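# Sort pins against a master into reject and job trays

## Task

Compare every pin with the black-banded master pin. Any pin whose size falls below the master's by more than 0.005 mm goes into the reject tray, and every other pin goes into the job tray. The master pin itself must stay outside both trays. At the end, both grippers must be released from all parts and moved away from them.

## Robot and tools

Robot: two arms, left_arm and right_arm, on opposite sides of a table. Each has six joints and a two-finger parallel gripper. Calibrated base positions in the scene frame: left_arm at (-0.012, +0.459, +0.039) m and right_arm at (-0.011, -0.457, +0.039) m. The arm names do not match image left and right.

Frames: the scene frame has +z up and the table top at z = +0.020 m. Its origin lies roughly halfway between the bases, and left_arm sits on the +y side. Reported gripper positions, orientations (quat_wxyz) and velocities are all in the scene frame. Pose offsets are not: they are measured along the axes of that arm's own current Hand target. Gripper axes: the fingers extend along +x and close along y. end_effector_position is the point between the fingers, 3 to 4 cm back from the tips. Only the last 1.5 cm of each inner finger face is flat. Reported positions can be off by a few centimetres, and more at long reach.

The 14-number row: every motion argument uses rows of 14 numbers in [-1, 1], always including both arms. Order: dx, dy, dz, rx, ry, rz, opening for left_arm, then those seven for right_arm. The first six of each arm are an offset from that arm's Hand target at the start of the action or move, not an absolute pose. Scale: 1.0 = 0.6 m for dx/dy/dz and 180 degrees for rotation. rx, ry, rz form a single rotation vector. Opening is absolute: +1 is fully open (0.080 m), and empty fingers meet near -0.78. Values down to -1 close no further. Closing fully takes at least about 0.6 s. A 0 for opening really commands 0, so resend an arm's current opening if it should stay unchanged. Six zeros re-request the current Hand target, which also ends a press.

execute_actions(actions, cameras): actions is a list of actions. Each action is a table of up to 15 rows, one row per 1/30 s step. A short table repeats its final row until 15 steps are done. Every row counts from the pose at that action's start, and a new action starts from the updated Hand target, so repeating an offset moves the arm again. Pass an empty list to just read state and images.

move(target, speed, blend, opening_speed, blocking, cameras): moves each gripper in a straight line to its offset target. target is one 14-number row or a list of up to 15 rows, all counted from the same starting Hand targets. speed is in m/s, from 0.002 to 2.4 (default 0.25); turn rate is capped at twice that in rad/s. Give one value, or one per target. blend is a corner-rounding radius in m (default 0). opening_speed is opening-scale units per second, at least 0.2. With blocking=false the call returns after 0.5 s while the move continues. A move lasts at least 0.5 s and at most 10 s. It does not avoid obstacles or the other arm. A changed opening on a later target waits until the arms come to rest there. The extra 'move:' line reports the outcome: done means resting within 8 mm and 2 degrees. The other outcomes are off_target, moving, held (a check withheld steps, or the clearance check ended the path), blocked (gripper stopped far from its goal, usually by an obstacle, after which both arms hold still) and fault. Limits can also be listed: paced means the pose was clipped. Neither done nor off_target tells you about contact.

wait(seconds 0 to 10, cameras): lets time pass while each arm holds its last command. stop(cameras): brakes a running move. zoom_image(camera, region [x0, y0, x1, y1], at most 504x504 px): enlarges part of the latest image from a camera. show_instructions(): shows the reference image(s), such as the instrument sheet. read_manual(section="licences"): licence text only. finished_scene(scene=1): ends the scene permanently.

Cameras (672x504 each): cam_head_left, cam_head_right, cam_high, cam_low, cam_left_wrist, cam_right_wrist. Calibration is approximate, and wrist images may lag while their arm is moving.

Reading results: Hand target is the last commanded pose after clipping. The controller keeps orientation within 32 degrees of the measured orientation. Grippers often stop short of the target, or sag and tilt from friction and weight, so check position and tilt after every move and correct with another offset. grip_measured uses the same scale as opening and can be about 1 mm off. On a hard part it reads up to about 0.067 narrower than the part. For a firm grip, command about 0.08 below the reading at first contact. Joint velocities showing 'within noise' means the arm is still. Joint torques and External joint torques give drive output and estimated outside loads. A MOTOR HOT line warns of heating from holding loads, stretched-out poses or pushing. At 95 °C an OVER-TEMPERATURE FAULT stops the arm for 30 to 60 s or longer.

Avoid: parts falling or being left off the table, which ends the scene. Also avoid dropping parts, releasing them while they move, fast impacts, and hard presses. Contact torque at a joint's limit causes a 10 s TORQUE FAULT. Limits in N m: waist 17.2, shoulder 21.3, elbow 21.3, wrist pitch 5.61, wrist yaw 5.59, wrist roll 5.24. Never let the arms collide, and never close one gripper on the other's fingers. Keep paths away from an arm's own base, because passing near it can flip the shoulder posture. Loose objects may sometimes get nudged. Time spent thinking lets the simulation run on.

Each tool is called by a JSON object that holds its "fn" and its "kwargs".

Reference images:

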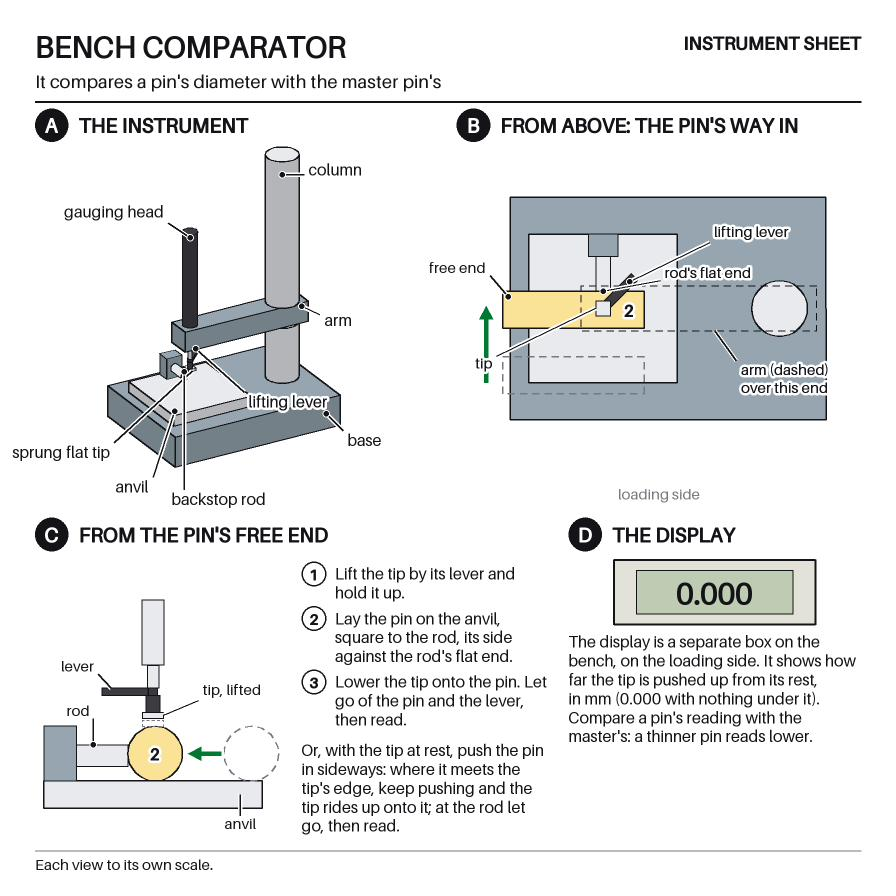

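## Session

{"fn": "execute_actions", "kwargs": {"actions": []}}

Scene clock: 0.00 s.
left_arm: end_effector_position=(-0.1360, +0.1819, +0.2461) grip_measured=+1.000 end_effector_quat_wxyz=(+0.080, +0.216, +0.120, -0.966) | right_arm: end_effector_position=(+0.1669, -0.2872, +0.2390) grip_measured=+0.994 end_effector_quat_wxyz=(+0.833, -0.207, +0.219, +0.464)
Joint positions: left_arm=[0.043 1.502 1.154 -1.076 1.114 1.185 0.08] | right_arm=[-1.008 0.727 0.665 -0.568 -0.329 -0.403 0.08]
Joint velocities: within noise
Joint torques (N m): no reading
External joint torques (N m): no reading
Motor temperatures (°C): left_arm=[27 27 31 32 30 30] | right_arm=[26 29 25 27 29 35]
Heat: left arm: hottest wrist pitch 32 °C (+0.0 °C/min); right arm: hottest wrist roll 35 °C (+0.0 °C/min).
Hand target: left_arm -0.1362, +0.1816, +0.2485; -0.080, -0.215, -0.116, +0.966 | right_arm +0.1672, -0.2869, +0.2423; +0.834, -0.207, +0.214, +0.464
Tool commands: left_gripper/opening=+1.0 right_gripper/opening=+0.993455

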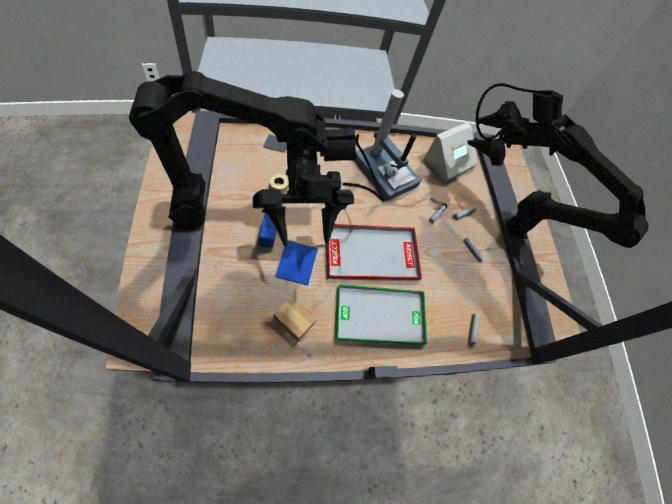

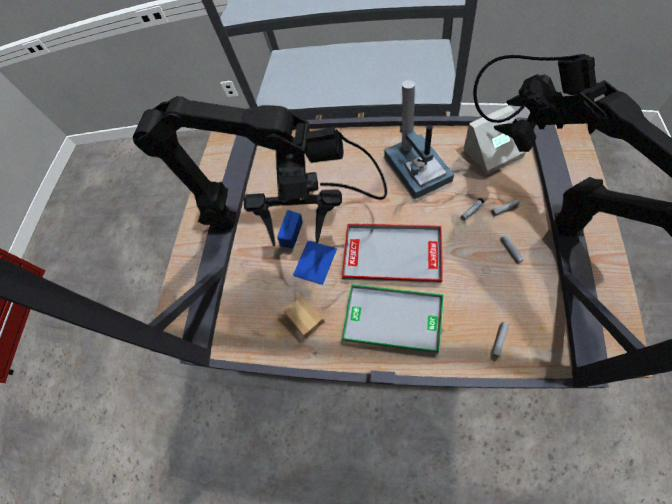

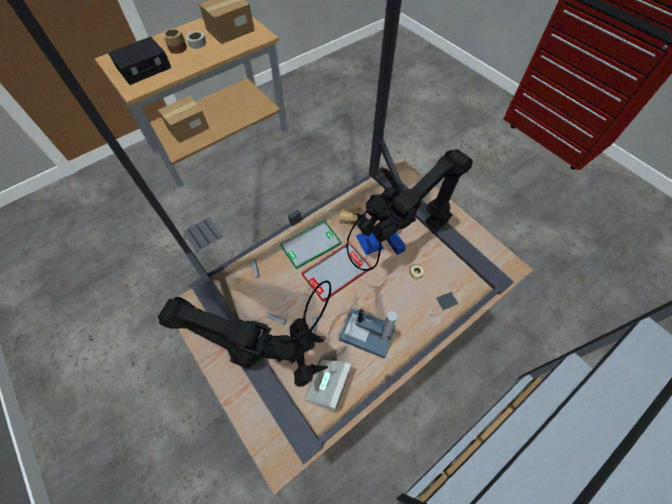

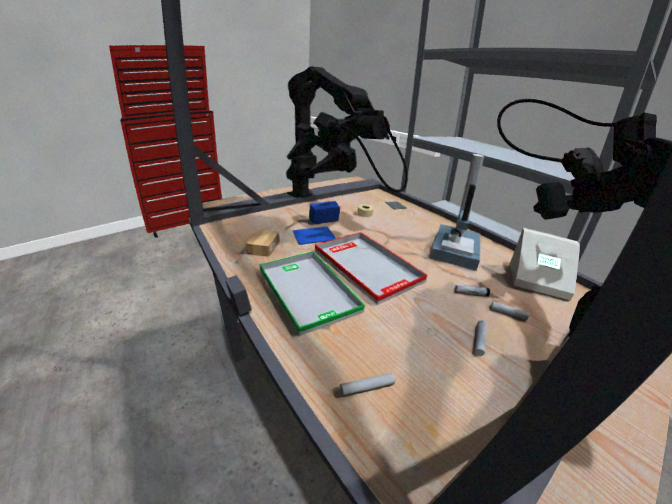

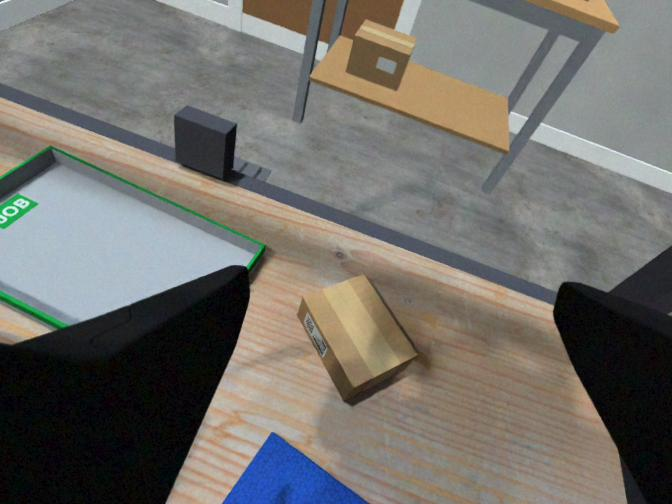

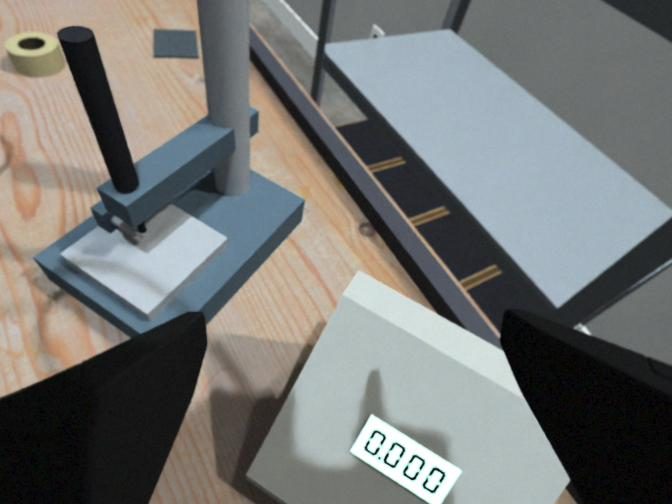

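{"fn": "zoom_image", "kwargs": {"camera": "cam_head_right", "region": [370, 100, 550, 235]}}

{"fn": "zoom_image", "kwargs": {"camera": "cam_head_right", "region": [400, 170, 600, 370]}}

{"fn": "zoom_image", "kwargs": {"camera": "cam_low", "region": [320, 200, 600, 410]}}

{"fn": "zoom_image", "kwargs": {"camera": "cam_high", "region": [220, 200, 440, 420]}}

{"fn": "zoom_image", "kwargs": {"camera": "cam_right_wrist", "region": [20, 20, 320, 340]}}

Scaled by 2.800 from the camera's 672x504 image, which has a finer 960x720 frame.

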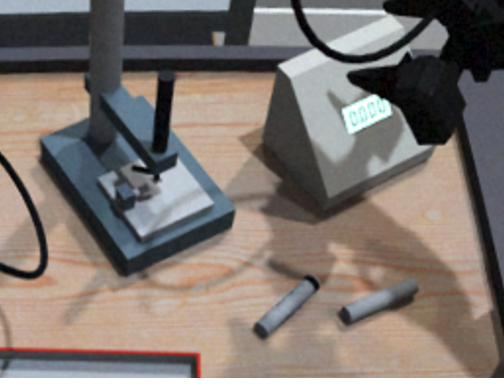

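Scaled by 2.520 from the camera's 672x504 image, which has a finer 960x720 frame.

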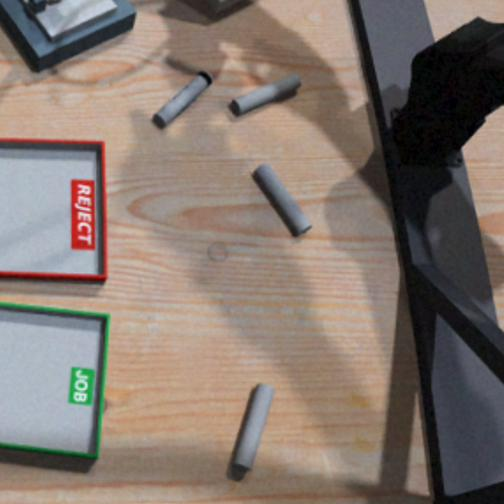

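Scaled by 1.800 from the camera's 672x504 image, which has a finer 960x720 frame.

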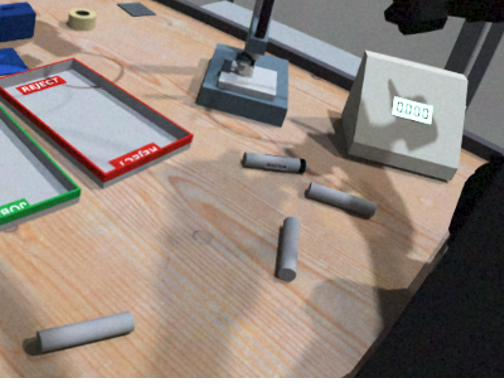

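Scaled by 2.291 from the camera's 672x504 image, which has a finer 960x720 frame.

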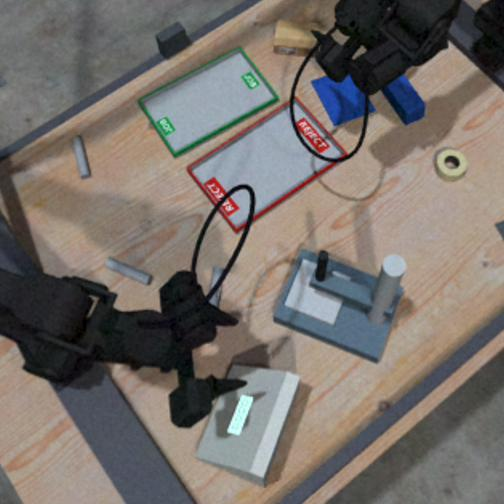

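Scaled by 1.575 from the camera's 672x504 image, which has a finer 960x720 frame.

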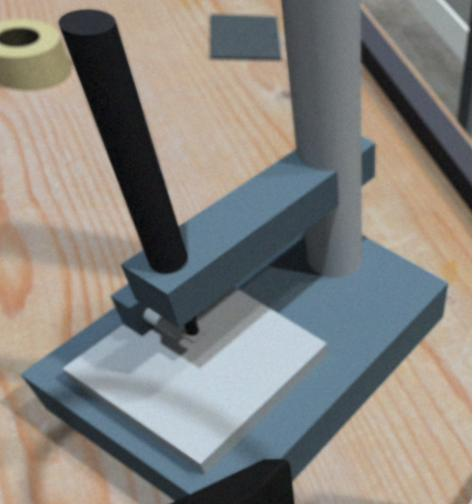

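{"fn": "move", "kwargs": {"target": [0,0,0,0,0,0,1,-0.0275,0.1777,-0.0717,-0.1289,0.1238,0.1828,1]}}

Scene clock: 142.87 s.
left_arm: end_effector_position=(-0.1360, +0.1819, +0.2461) grip_measured=+1.000 end_effector_quat_wxyz=(+0.080, +0.216, +0.120, -0.966) | right_arm: end_effector_position=(+0.0592, -0.2723, +0.1956) grip_measured=+0.994 end_effector_quat_wxyz=(+0.557, -0.381, +0.329, +0.661)
Joint positions: left_arm=[0.043 1.502 1.154 -1.076 1.114 1.185 0.08] | right_arm=[-0.643 0.943 0.835 -1.095 -0.372 -0.735 0.08]
Joint velocities: within noise
Joint torques (N m): left_arm=[0.01 -5.57 6.85 0.37 0.7 0.06] | right_arm=[0.28 -0.58 7.13 0.86 -0.25 -0.18]
External joint torques (N m): left_arm=[-0.01 -0.56 1.34 -0.12 0.13 0.05] | right_arm=[0.29 1.01 1.37 0.03 -0.02 -0.18]
Motor temperatures (°C): left_arm=[27 34 40 32 31 29] | right_arm=[26 29 33 35 28 34]
Heat: left arm: hottest elbow 40 °C (+1.0 °C/min); right arm: hottest wrist pitch 35 °C (+1.0 °C/min).
Hand target: left_arm -0.1362, +0.1816, +0.2485; -0.080, -0.215, -0.116, +0.966 | right_arm +0.0603, -0.2699, +0.2004; +0.557, -0.383, +0.321, +0.663
Off the commanded pose: left_arm 0.002 m, 1 deg | right_arm 0.005 m, 1 deg.
move: done
camera_calibration:
cam_right_wrist: T_world_to_cam=[[0.98551, 0.167958, 0.0236517, -0.0118062], [0.169485, -0.969687, -0.176014, -0.209015], [-0.00662814, 0.177472, -0.984103, 0.320133], [0, 0, 0, 1]] pos_world=[0.0491819, -0.257511, 0.278533]

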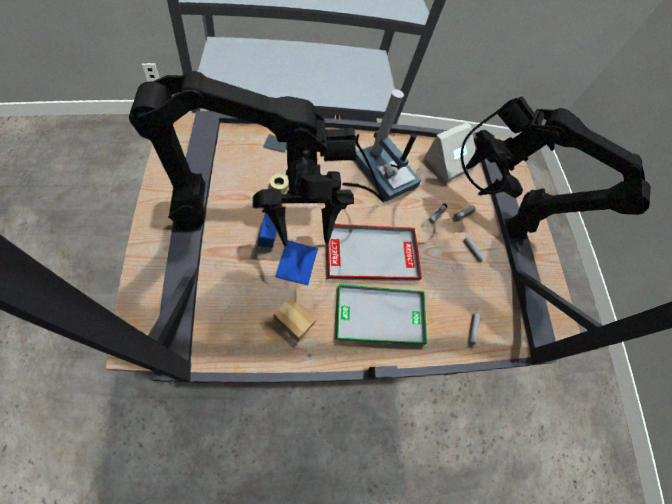

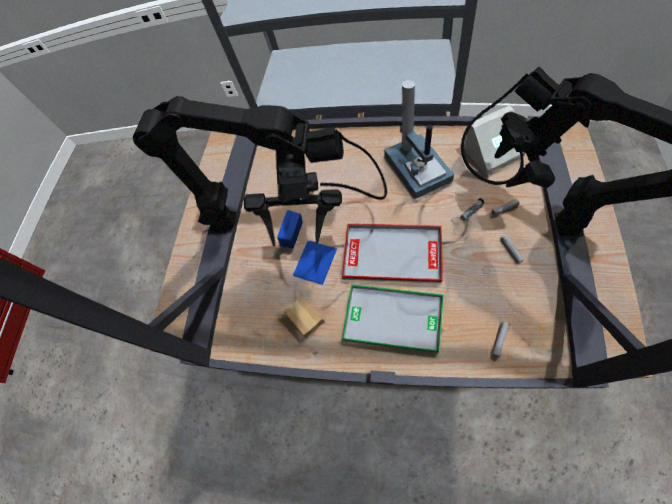

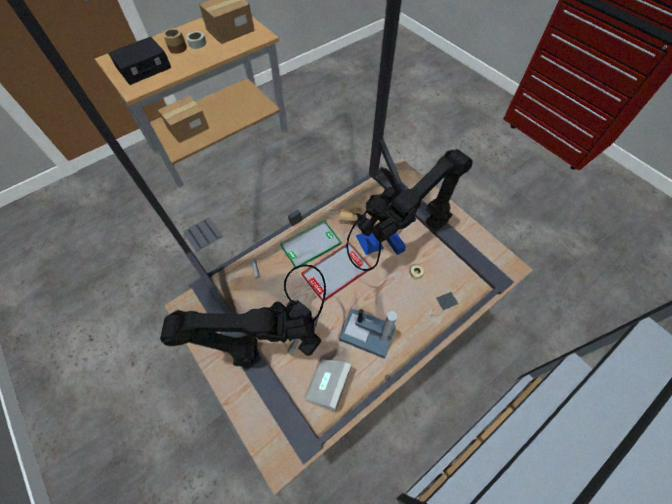

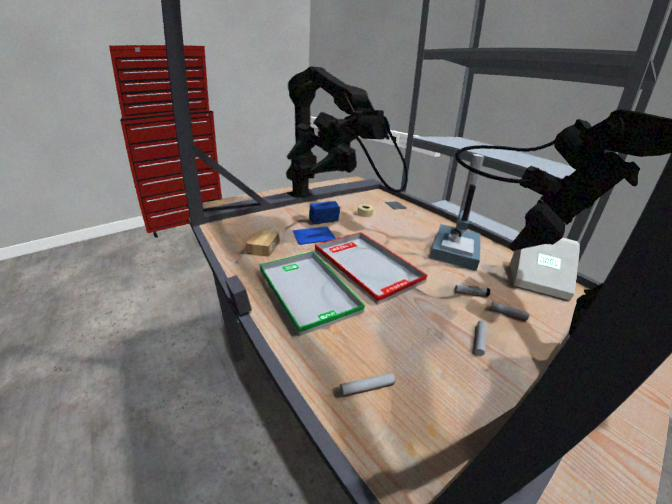

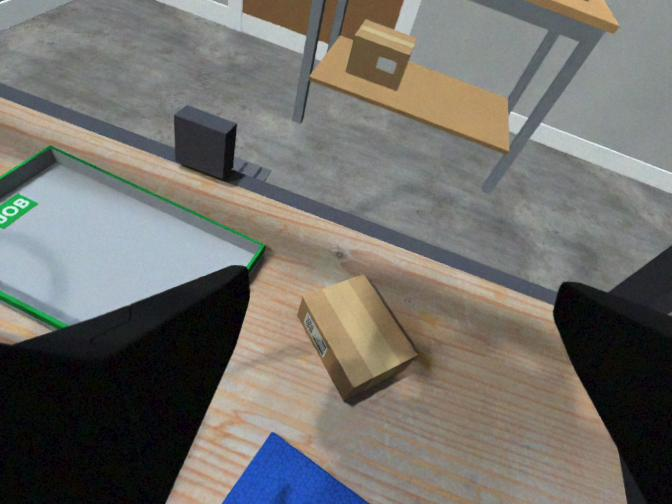

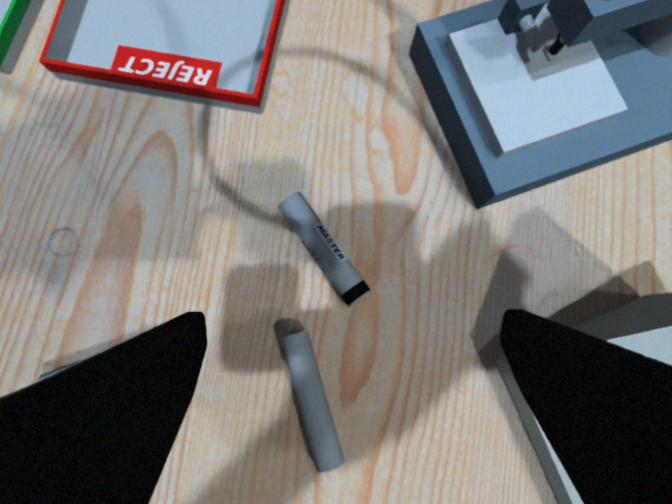

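{"fn": "move", "kwargs": {"target": [0,0,0,0,0,0,1,0.144,-0.0628,-0.1,-0.1545,-0.0807,0.119,0.0], "cameras": ["cam_right_wrist","cam_low"]}}

Scene clock: 178.57 s.
left_arm: end_effector_position=(-0.1360, +0.1819, +0.2461) grip_measured=+1.000 end_effector_quat_wxyz=(+0.080, +0.216, +0.120, -0.966) | right_arm: end_effector_position=(+0.0960, -0.2740, +0.0939) grip_measured=+0.003 end_effector_quat_wxyz=(+0.353, -0.354, +0.151, +0.853)
Joint positions: left_arm=[0.043 1.502 1.154 -1.076 1.114 1.185 0.08] | right_arm=[-1.033 1.565 0.736 -0.985 -0.749 -1.909 0.035]
Joint velocities: within noise
Joint torques (N m): left_arm=[0 -5.57 6.81 0.38 0.69 0.06] | right_arm=[-0.29 -2.97 4.85 -0.1 -0.72 -0.24]
External joint torques (N m): left_arm=[0 -0.6 1.32 -0.1 0.13 0.05] | right_arm=[-0.29 1.12 0.73 -0.02 -0.29 -0.24]
Motor temperatures (°C): left_arm=[27 34 40 32 31 29] | right_arm=[26 29 39 33 28 34]
Heat: left arm: hottest elbow 40 °C (+0.0 °C/min); right arm: hottest elbow 39 °C (+7.1 °C/min).
Hand target: left_arm -0.1362, +0.1816, +0.2485; -0.080, -0.215, -0.116, +0.966 | right_arm +0.0990, -0.2721, +0.0955; +0.354, -0.353, +0.147, +0.853
Off the commanded pose: left_arm 0.002 m, 1 deg | right_arm 0.004 m, 1 deg.
move: done
camera_calibration:
cam_right_wrist: T_world_to_cam=[[0.712315, 0.701383, 0.0258616, 0.126776], [0.642458, -0.63675, -0.426377, -0.165497], [-0.282586, 0.32033, -0.904176, 0.278681], [0, 0, 0, 1]] pos_world=[0.0947719, -0.283569, 0.178134]
Images, in order (width x height): cam_low 672x504, cam_right_wrist 672x504.

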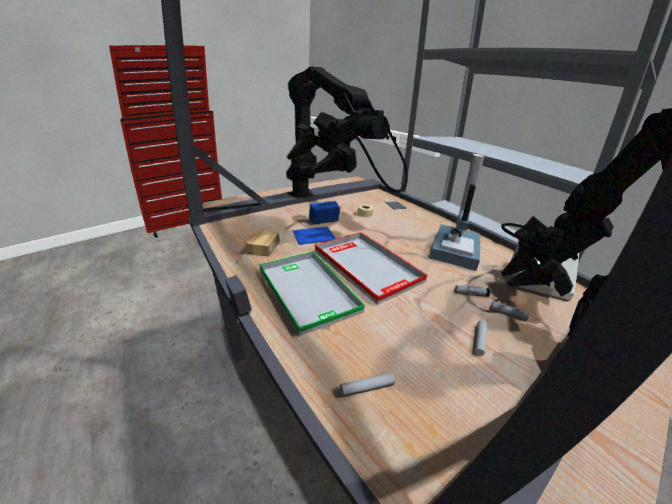

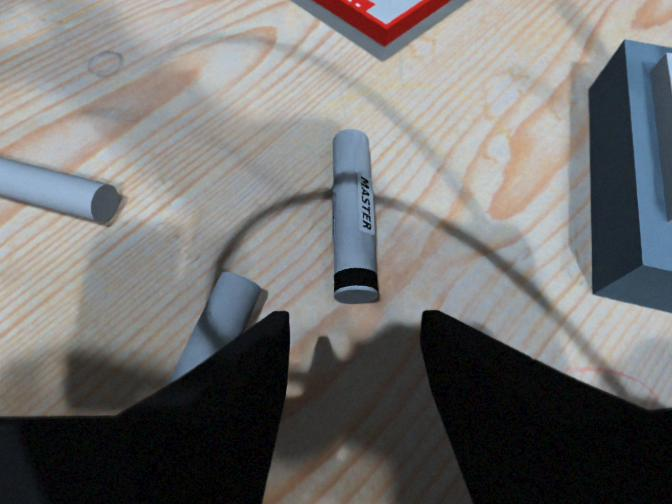

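{"fn": "move", "kwargs": {"target": [0,0,0,0,0,0,1,0.075,-0.0042,-0.006,0,0,0,-0.15], "cameras": ["cam_right_wrist","cam_low"], "speed": 0.12}}

Scene clock: 198.73 s.
left_arm: end_effector_position=(-0.1360, +0.1819, +0.2461) grip_measured=+1.000 end_effector_quat_wxyz=(+0.080, +0.216, +0.120, -0.966) | right_arm: end_effector_position=(+0.0831, -0.2488, +0.0632) grip_measured=-0.147 end_effector_quat_wxyz=(+0.356, -0.359, +0.141, +0.851)
Joint positions: left_arm=[0.043 1.502 1.154 -1.076 1.114 1.185 0.08] | right_arm=[-0.902 1.618 0.646 -0.698 -0.774 -1.733 0.028]
Joint velocities: within noise
Joint torques (N m): left_arm=[-0.04 -5.56 6.85 0.38 0.69 0.07] | right_arm=[0.38 -3.3 2.23 0.52 -0.74 0.23]
External joint torques (N m): left_arm=[-0.04 -0.58 1.37 -0.1 0.13 0.06] | right_arm=[0.37 0.91 -1.61 0.41 -0.29 0.22]
Motor temperatures (°C): left_arm=[27 34 40 32 31 29] | right_arm=[26 30 35 31 29 34]
Heat: left arm: hottest elbow 40 °C (+0.0 °C/min); right arm: hottest elbow 35 °C (+2.0 °C/min).
Hand target: left_arm -0.1362, +0.1816, +0.2485; -0.080, -0.215, -0.116, +0.966 | right_arm +0.0801, -0.2495, +0.0612; +0.354, -0.353, +0.147, +0.853
Off the commanded pose: left_arm 0.002 m, 1 deg | right_arm 0.004 m, 1 deg.
move: done
camera_calibration:
cam_right_wrist: T_world_to_cam=[[0.710279, 0.70224, 0.0486054, 0.118059], [0.651188, -0.629281, -0.424216, -0.153299], [-0.267315, 0.332963, -0.904256, 0.241206], [0, 0, 0, 1]] pos_world=[0.0804493, -0.259686, 0.147342]
Images, in order (width x height): cam_low 672x504, cam_right_wrist 672x504.

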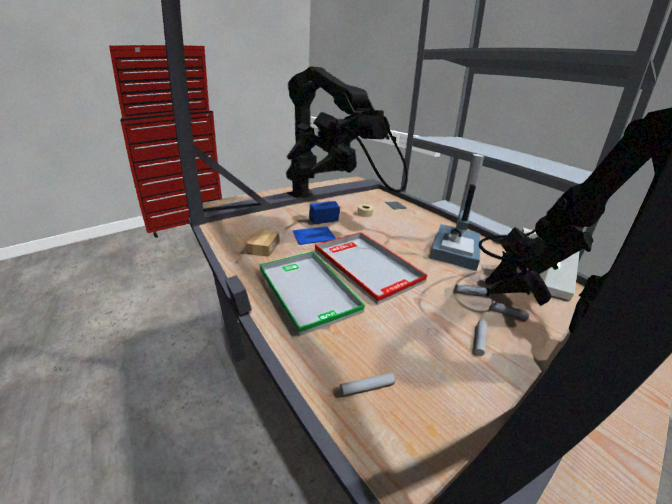

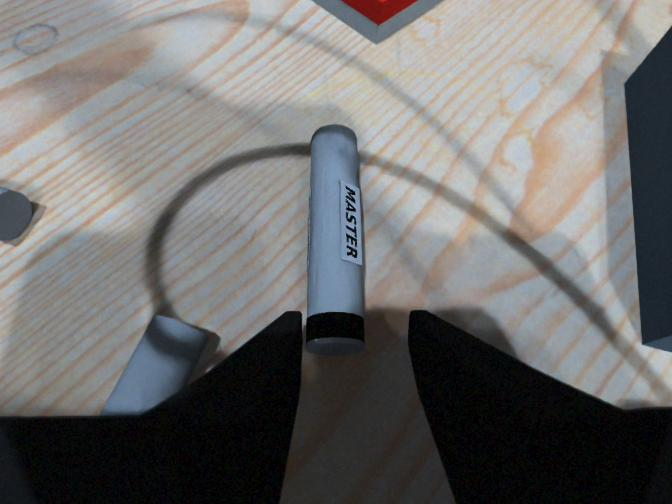

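{"fn": "move", "kwargs": {"target": [[0,0,0,0,0,0,1,0.0,0.0088,0.0,0,0,0,-0.15],[0,0,0,0,0,0,1,0.02,0.0088,0.0,0,0,0,-0.15]], "cameras": ["cam_right_wrist","cam_low"], "speed": 0.08}}

Scene clock: 210.93 s.
left_arm: end_effector_position=(-0.1360, +0.1819, +0.2461) grip_measured=+1.000 end_effector_quat_wxyz=(+0.080, +0.216, +0.120, -0.966) | right_arm: end_effector_position=(+0.0732, -0.2465, +0.0543) grip_measured=-0.147 end_effector_quat_wxyz=(+0.355, -0.358, +0.142, +0.851)
Joint positions: left_arm=[0.043 1.502 1.154 -1.076 1.114 1.185 0.08] | right_arm=[-0.864 1.618 0.598 -0.615 -0.777 -1.68 0.028]
Joint velocities: within noise
Joint torques (N m): left_arm=[0.02 -5.53 6.85 0.37 0.69 0.07] | right_arm=[0.34 -3.24 2.16 0.55 -0.73 0.16]
External joint torques (N m): left_arm=[0.02 -0.53 1.37 -0.1 0.13 0.06] | right_arm=[0.34 0.86 -1.58 0.38 -0.28 0.16]
Motor temperatures (°C): left_arm=[27 35 40 32 31 29] | right_arm=[26 30 34 31 29 34]
Heat: left arm: hottest elbow 40 °C (+0.0 °C/min); right arm: hottest elbow 34 °C (-1.0 °C/min).
Hand target: left_arm -0.1362, +0.1816, +0.2485; -0.080, -0.215, -0.116, +0.966 | right_arm +0.0703, -0.2473, +0.0526; +0.354, -0.353, +0.147, +0.853
Off the commanded pose: left_arm 0.002 m, 1 deg | right_arm 0.003 m, 1 deg.
move: done
camera_calibration:
cam_right_wrist: T_world_to_cam=[[0.71049, 0.702181, 0.0463284, 0.123983], [0.650256, -0.629931, -0.42468, -0.149328], [-0.269019, 0.331856, -0.904157, 0.229497], [0, 0, 0, 1]] pos_world=[0.0707518, -0.257285, 0.138341]
Images, in order (width x height): cam_low 672x504, cam_right_wrist 672x504.

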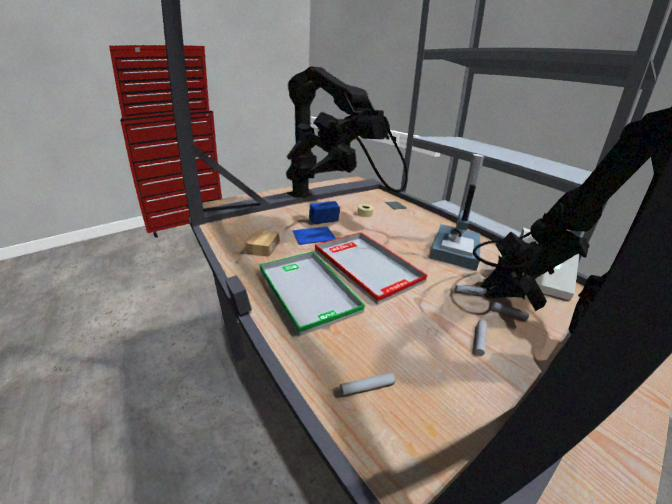

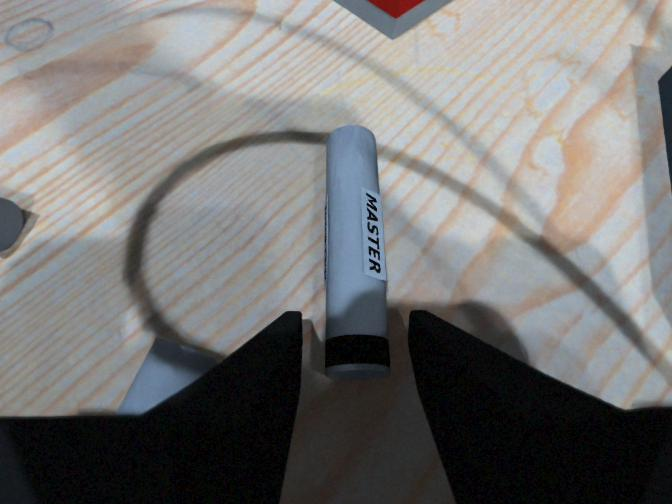

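{"fn": "move", "kwargs": {"target": [[0,0,0,0,0,0,1,0.0125,0.0,0.0,0,0,0,-0.15],[0,0,0,0,0,0,1,0.0125,0.0,0.0,0,0,0,-0.5]], "cameras": ["cam_right_wrist","cam_low"], "speed": 0.08, "opening_speed": 0.5}}

Scene clock: 221.33 s.
left_arm: end_effector_position=(-0.1360, +0.1819, +0.2461) grip_measured=+1.000 end_effector_quat_wxyz=(+0.080, +0.216, +0.120, -0.966) | right_arm: end_effector_position=(+0.0694, -0.2423, +0.0497) grip_measured=-0.466 end_effector_quat_wxyz=(+0.356, -0.358, +0.141, +0.852)
Joint positions: left_arm=[0.043 1.502 1.154 -1.076 1.114 1.185 0.08] | right_arm=[-0.838 1.628 0.581 -0.561 -0.781 -1.643 0.014]
Joint velocities: within noise
Joint torques (N m): left_arm=[-0.03 -5.61 6.8 0.38 0.69 0.06] | right_arm=[0.29 -3.13 2.24 0.61 -0.66 0.2]
External joint torques (N m): left_arm=[-0.03 -0.59 1.28 -0.1 0.13 0.05] | right_arm=[0.3 1.03 -1.55 0.38 -0.2 0.19]
Motor temperatures (°C): left_arm=[27 35 41 32 31 29] | right_arm=[26 30 32 30 29 34]
Heat: left arm: hottest elbow 41 °C (+1.0 °C/min); right arm: hottest wrist roll 34 °C (+0.0 °C/min).
Hand target: left_arm -0.1362, +0.1816, +0.2485; -0.080, -0.215, -0.116, +0.966 | right_arm +0.0666, -0.2435, +0.0474; +0.354, -0.353, +0.147, +0.853
Off the commanded pose: left_arm 0.002 m, 1 deg | right_arm 0.004 m, 1 deg.
move: done
camera_calibration:
cam_right_wrist: T_world_to_cam=[[0.710723, 0.701792, 0.0485943, 0.123744], [0.649917, -0.628611, -0.427148, -0.145671], [-0.269222, 0.335166, -0.902875, 0.223702], [0, 0, 0, 1]] pos_world=[0.0669521, -0.25339, 0.133739]
Images, in order (width x height): cam_low 672x504, cam_right_wrist 672x504.

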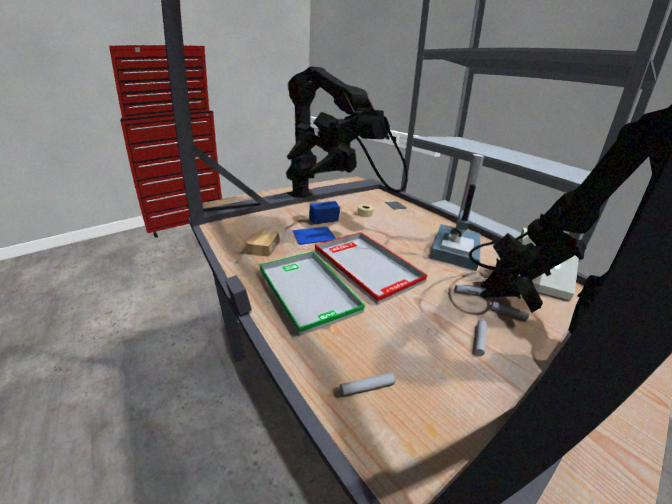

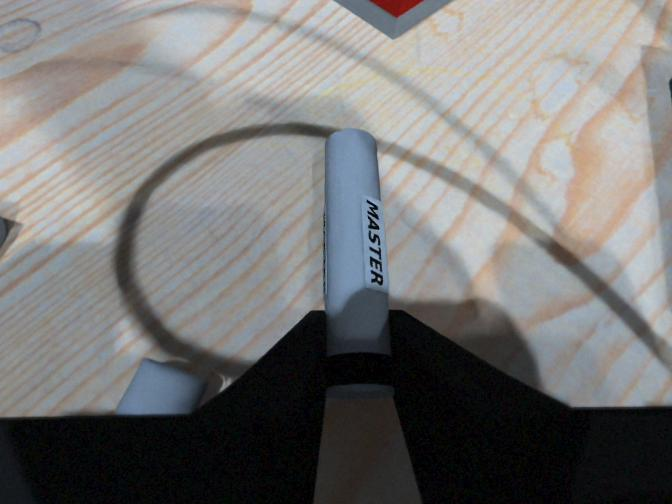

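{"fn": "move", "kwargs": {"target": [[0,0,0,0,0,0,1,-0.035,0.0,0.035,0,0,0,-0.55],[0,0,0,0,0,0,1,-0.109,0.0155,0.109,0.4125,0,-0.4125,-0.55]], "blend": 0.02}}

Scene clock: 250.40 s.
left_arm: end_effector_position=(-0.1360, +0.1819, +0.2461) grip_measured=+1.000 end_effector_quat_wxyz=(+0.080, +0.216, +0.120, -0.966) | right_arm: end_effector_position=(+0.0603, -0.2552, +0.1329) grip_measured=-0.466 end_effector_quat_wxyz=(+0.890, -0.110, +0.374, +0.236)
Joint positions: left_arm=[0.043 1.502 1.154 -1.076 1.114 1.185 0.08] | right_arm=[0.134 1.039 0.537 -0.729 0.705 1.046 0.014]
Joint velocities: within noise
Joint torques (N m): left_arm=[-0.03 -5.59 6.84 0.37 0.71 0.06] | right_arm=[0.37 -1.18 7.33 0.9 0.76 0.21]
External joint torques (N m): left_arm=[-0.03 -0.59 1.35 -0.11 0.15 0.04] | right_arm=[0.36 0.78 1.77 0.16 0.37 0.21]
Motor temperatures (°C): left_arm=[27 35 41 32 31 29] | right_arm=[26 30 32 30 29 34]
Heat: left arm: hottest elbow 41 °C (+1.0 °C/min); right arm: hottest wrist roll 34 °C (+0.0 °C/min).
Hand target: left_arm -0.1362, +0.1816, +0.2485; -0.080, -0.215, -0.116, +0.966 | right_arm +0.0600, -0.2501, +0.1399; +0.892, -0.099, +0.370, +0.238
Off the commanded pose: left_arm 0.002 m, 1 deg | right_arm 0.009 m, 1 deg.
move: off_target (right_arm); blend cut to 0.0148 m at target 1
camera_calibration:
cam_right_wrist: T_world_to_cam=[[0.497682, -0.865775, 0.0524064, -0.252451], [-0.777228, -0.47197, -0.416127, 0.0122474], [0.385006, 0.166367, -0.907795, 0.218799], [0, 0, 0, 1]] pos_world=[0.0509204, -0.249186, 0.216951]

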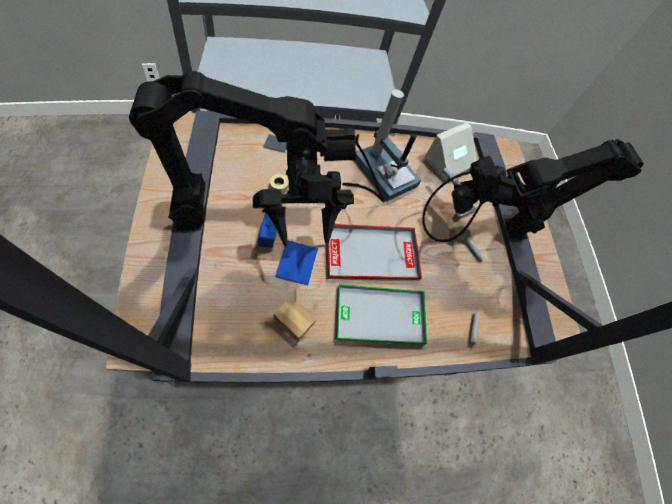

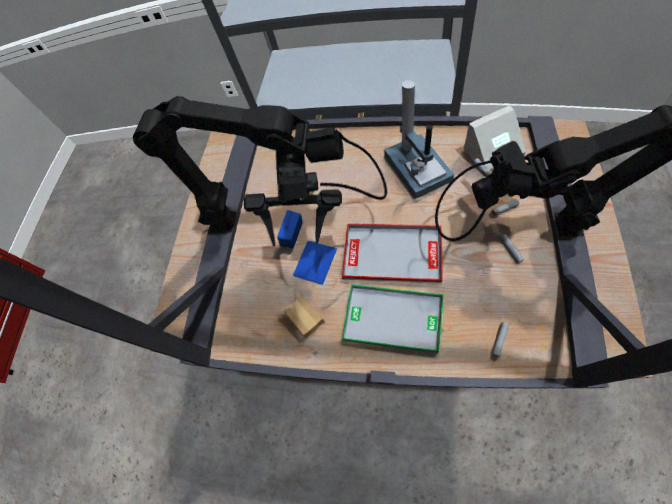

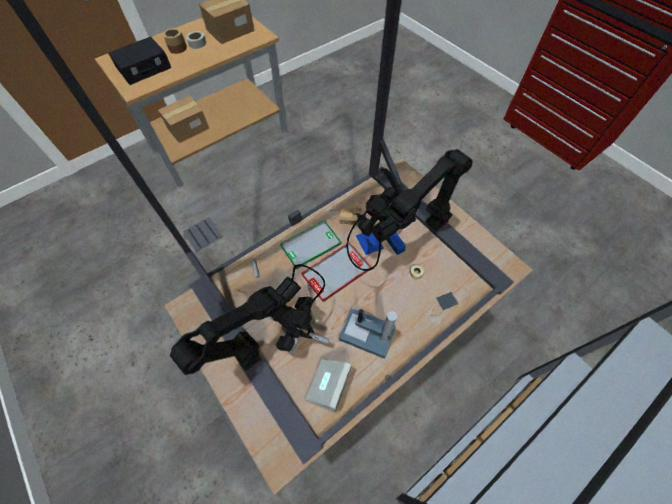

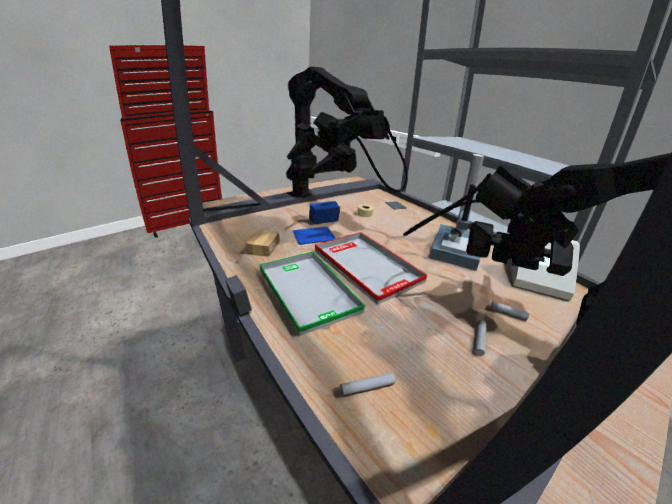

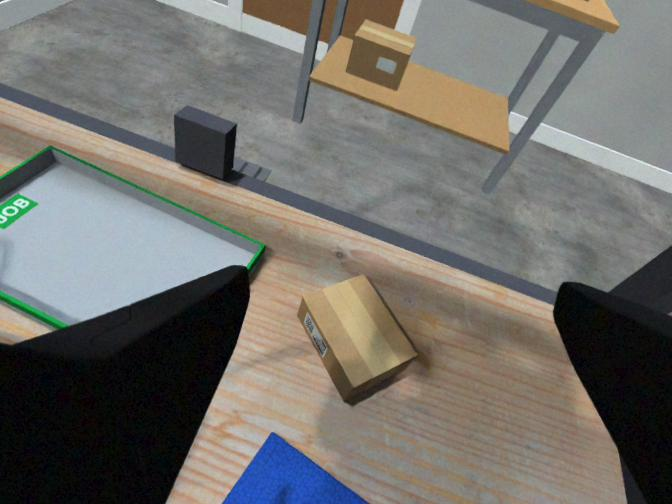

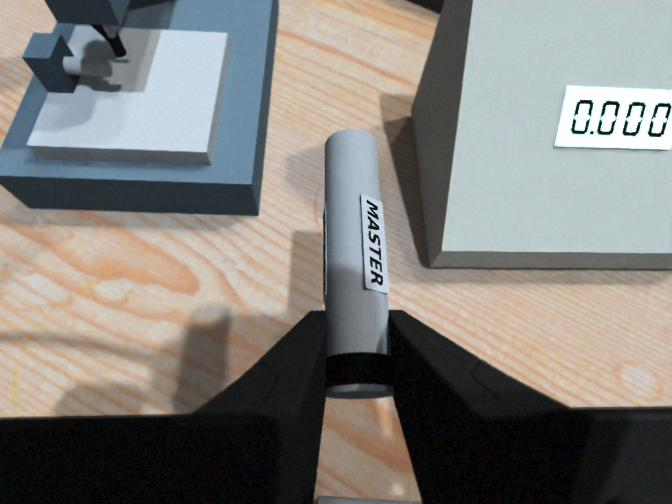

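{"fn": "move", "kwargs": {"target": [[0,0,0,0,0,0,1,0,0.106,0,0,0,0,-0.55],[0,0,0,0,0,0,1,0.147,0.106,0.11,0,0,0,-0.55]], "blend": 0.02}}

Scene clock: 288.47 s.
left_arm: end_effector_position=(-0.1360, +0.1819, +0.2461) grip_measured=+1.000 end_effector_quat_wxyz=(+0.080, +0.216, +0.120, -0.966) | right_arm: end_effector_position=(+0.1205, -0.1474, +0.1178) grip_measured=-0.466 end_effector_quat_wxyz=(+0.890, -0.107, +0.375, +0.235)
Joint positions: left_arm=[0.043 1.502 1.154 -1.076 1.114 1.185 0.08] | right_arm=[-0.153 1.52 0.774 -0.29 0.581 0.726 0.014]
Joint velocities: within noise
Joint torques (N m): left_arm=[-0.02 -5.65 6.85 0.37 0.7 0.07] | right_arm=[-0.36 -4.56 7.11 1.58 0.37 -0.18]
External joint torques (N m): left_arm=[-0.02 -0.6 1.35 -0.1 0.13 0.06] | right_arm=[-0.41 0.52 1.7 0.56 0.06 -0.18]
Motor temperatures (°C): left_arm=[27 35 41 32 31 29] | right_arm=[26 30 37 31 29 34]
Heat: left arm: hottest elbow 41 °C (+0.0 °C/min); right arm: hottest elbow 37 °C (+5.0 °C/min).
Hand target: left_arm -0.1362, +0.1816, +0.2485; -0.080, -0.215, -0.116, +0.966 | right_arm +0.1228, -0.1406, +0.1241; +0.892, -0.099, +0.370, +0.238
Off the commanded pose: left_arm 0.002 m, 1 deg | right_arm 0.010 m, 1 deg.
move: off_target (right_arm)
camera_calibration:
cam_right_wrist: T_world_to_cam=[[0.493894, -0.868163, 0.0485983, -0.187761], [-0.780496, -0.467269, -0.415313, 0.104636], [0.383268, 0.16719, -0.90838, 0.164325], [0, 0, 0, 1]] pos_world=[0.111421, -0.141587, 0.201851]

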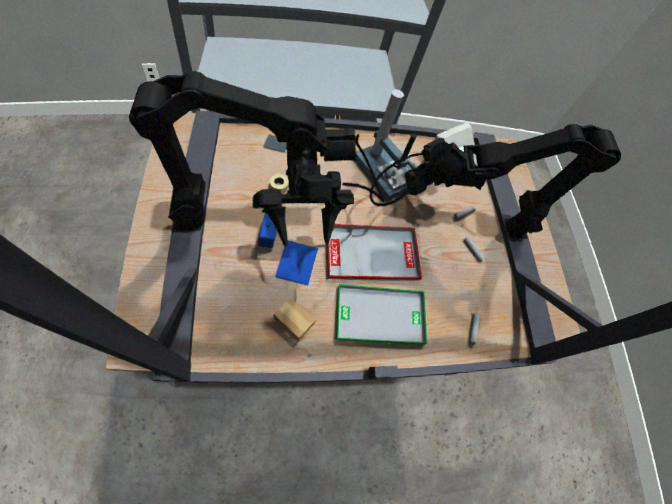

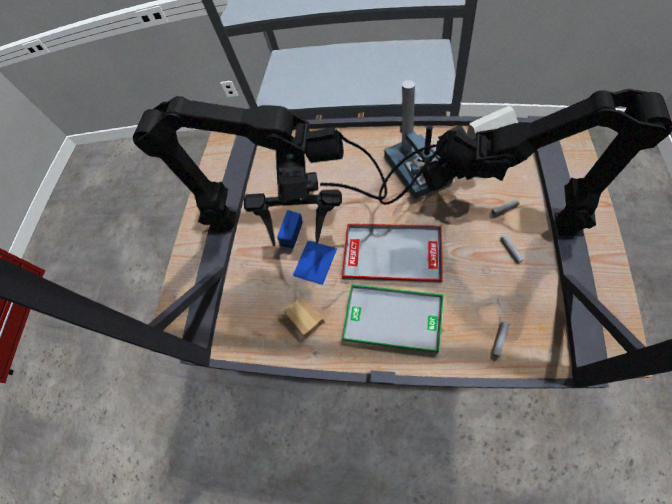

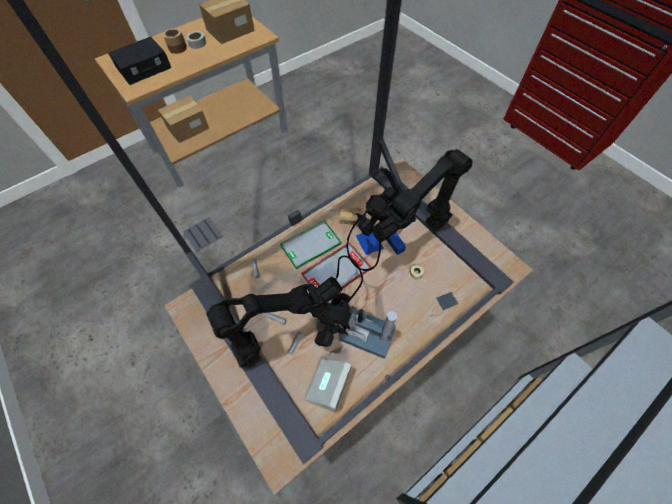

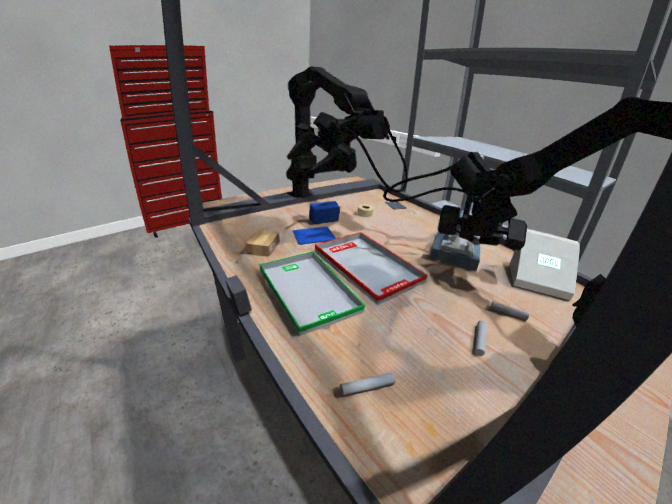

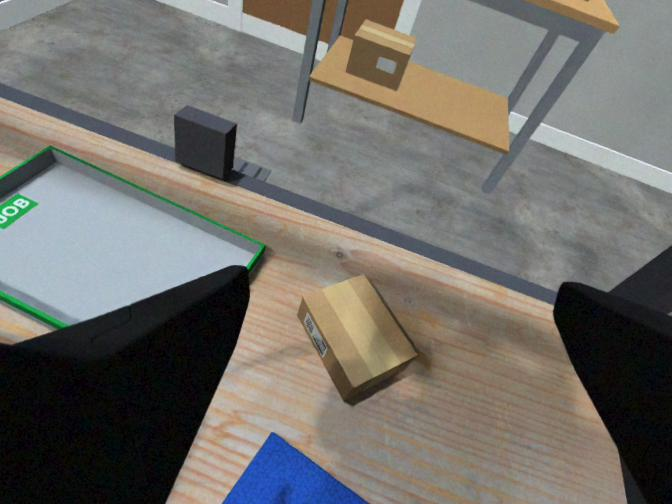

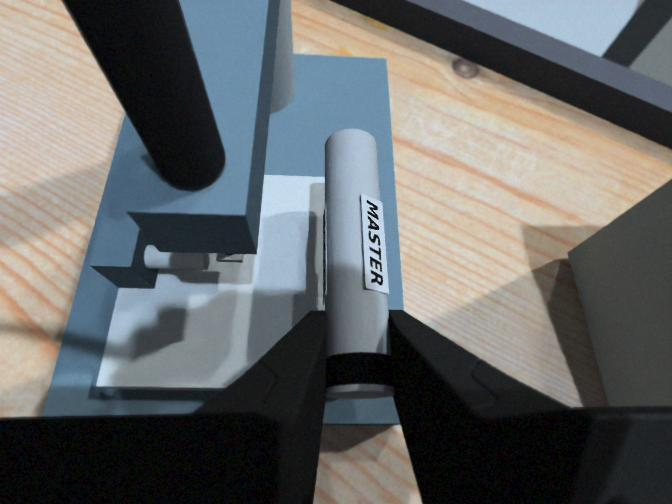

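{"fn": "zoom_image", "kwargs": {"camera": "cam_right_wrist", "region": [80, 130, 420, 420]}}

{"fn": "zoom_image", "kwargs": {"camera": "cam_low", "region": [400, 150, 560, 290]}}

Scaled by 1.482 from the camera's 672x504 image, which has a finer 960x720 frame.

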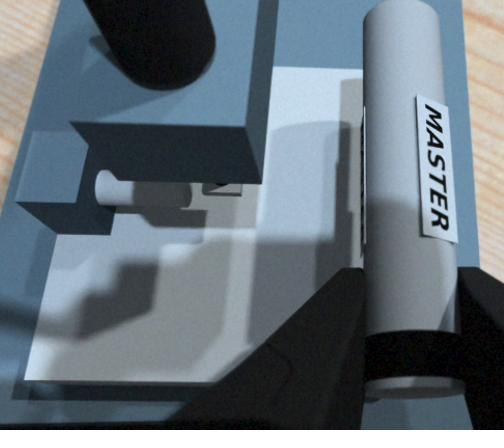

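Scaled by 3.150 from the camera's 672x504 image, which has a finer 960x720 frame.

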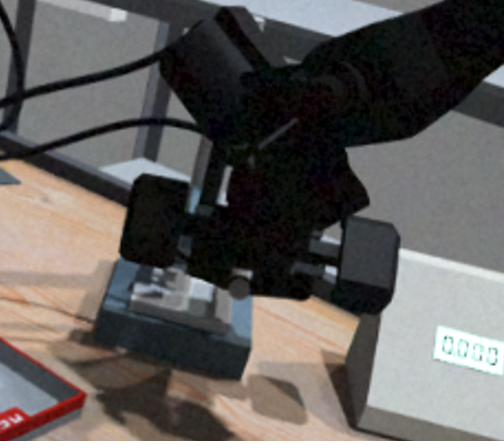

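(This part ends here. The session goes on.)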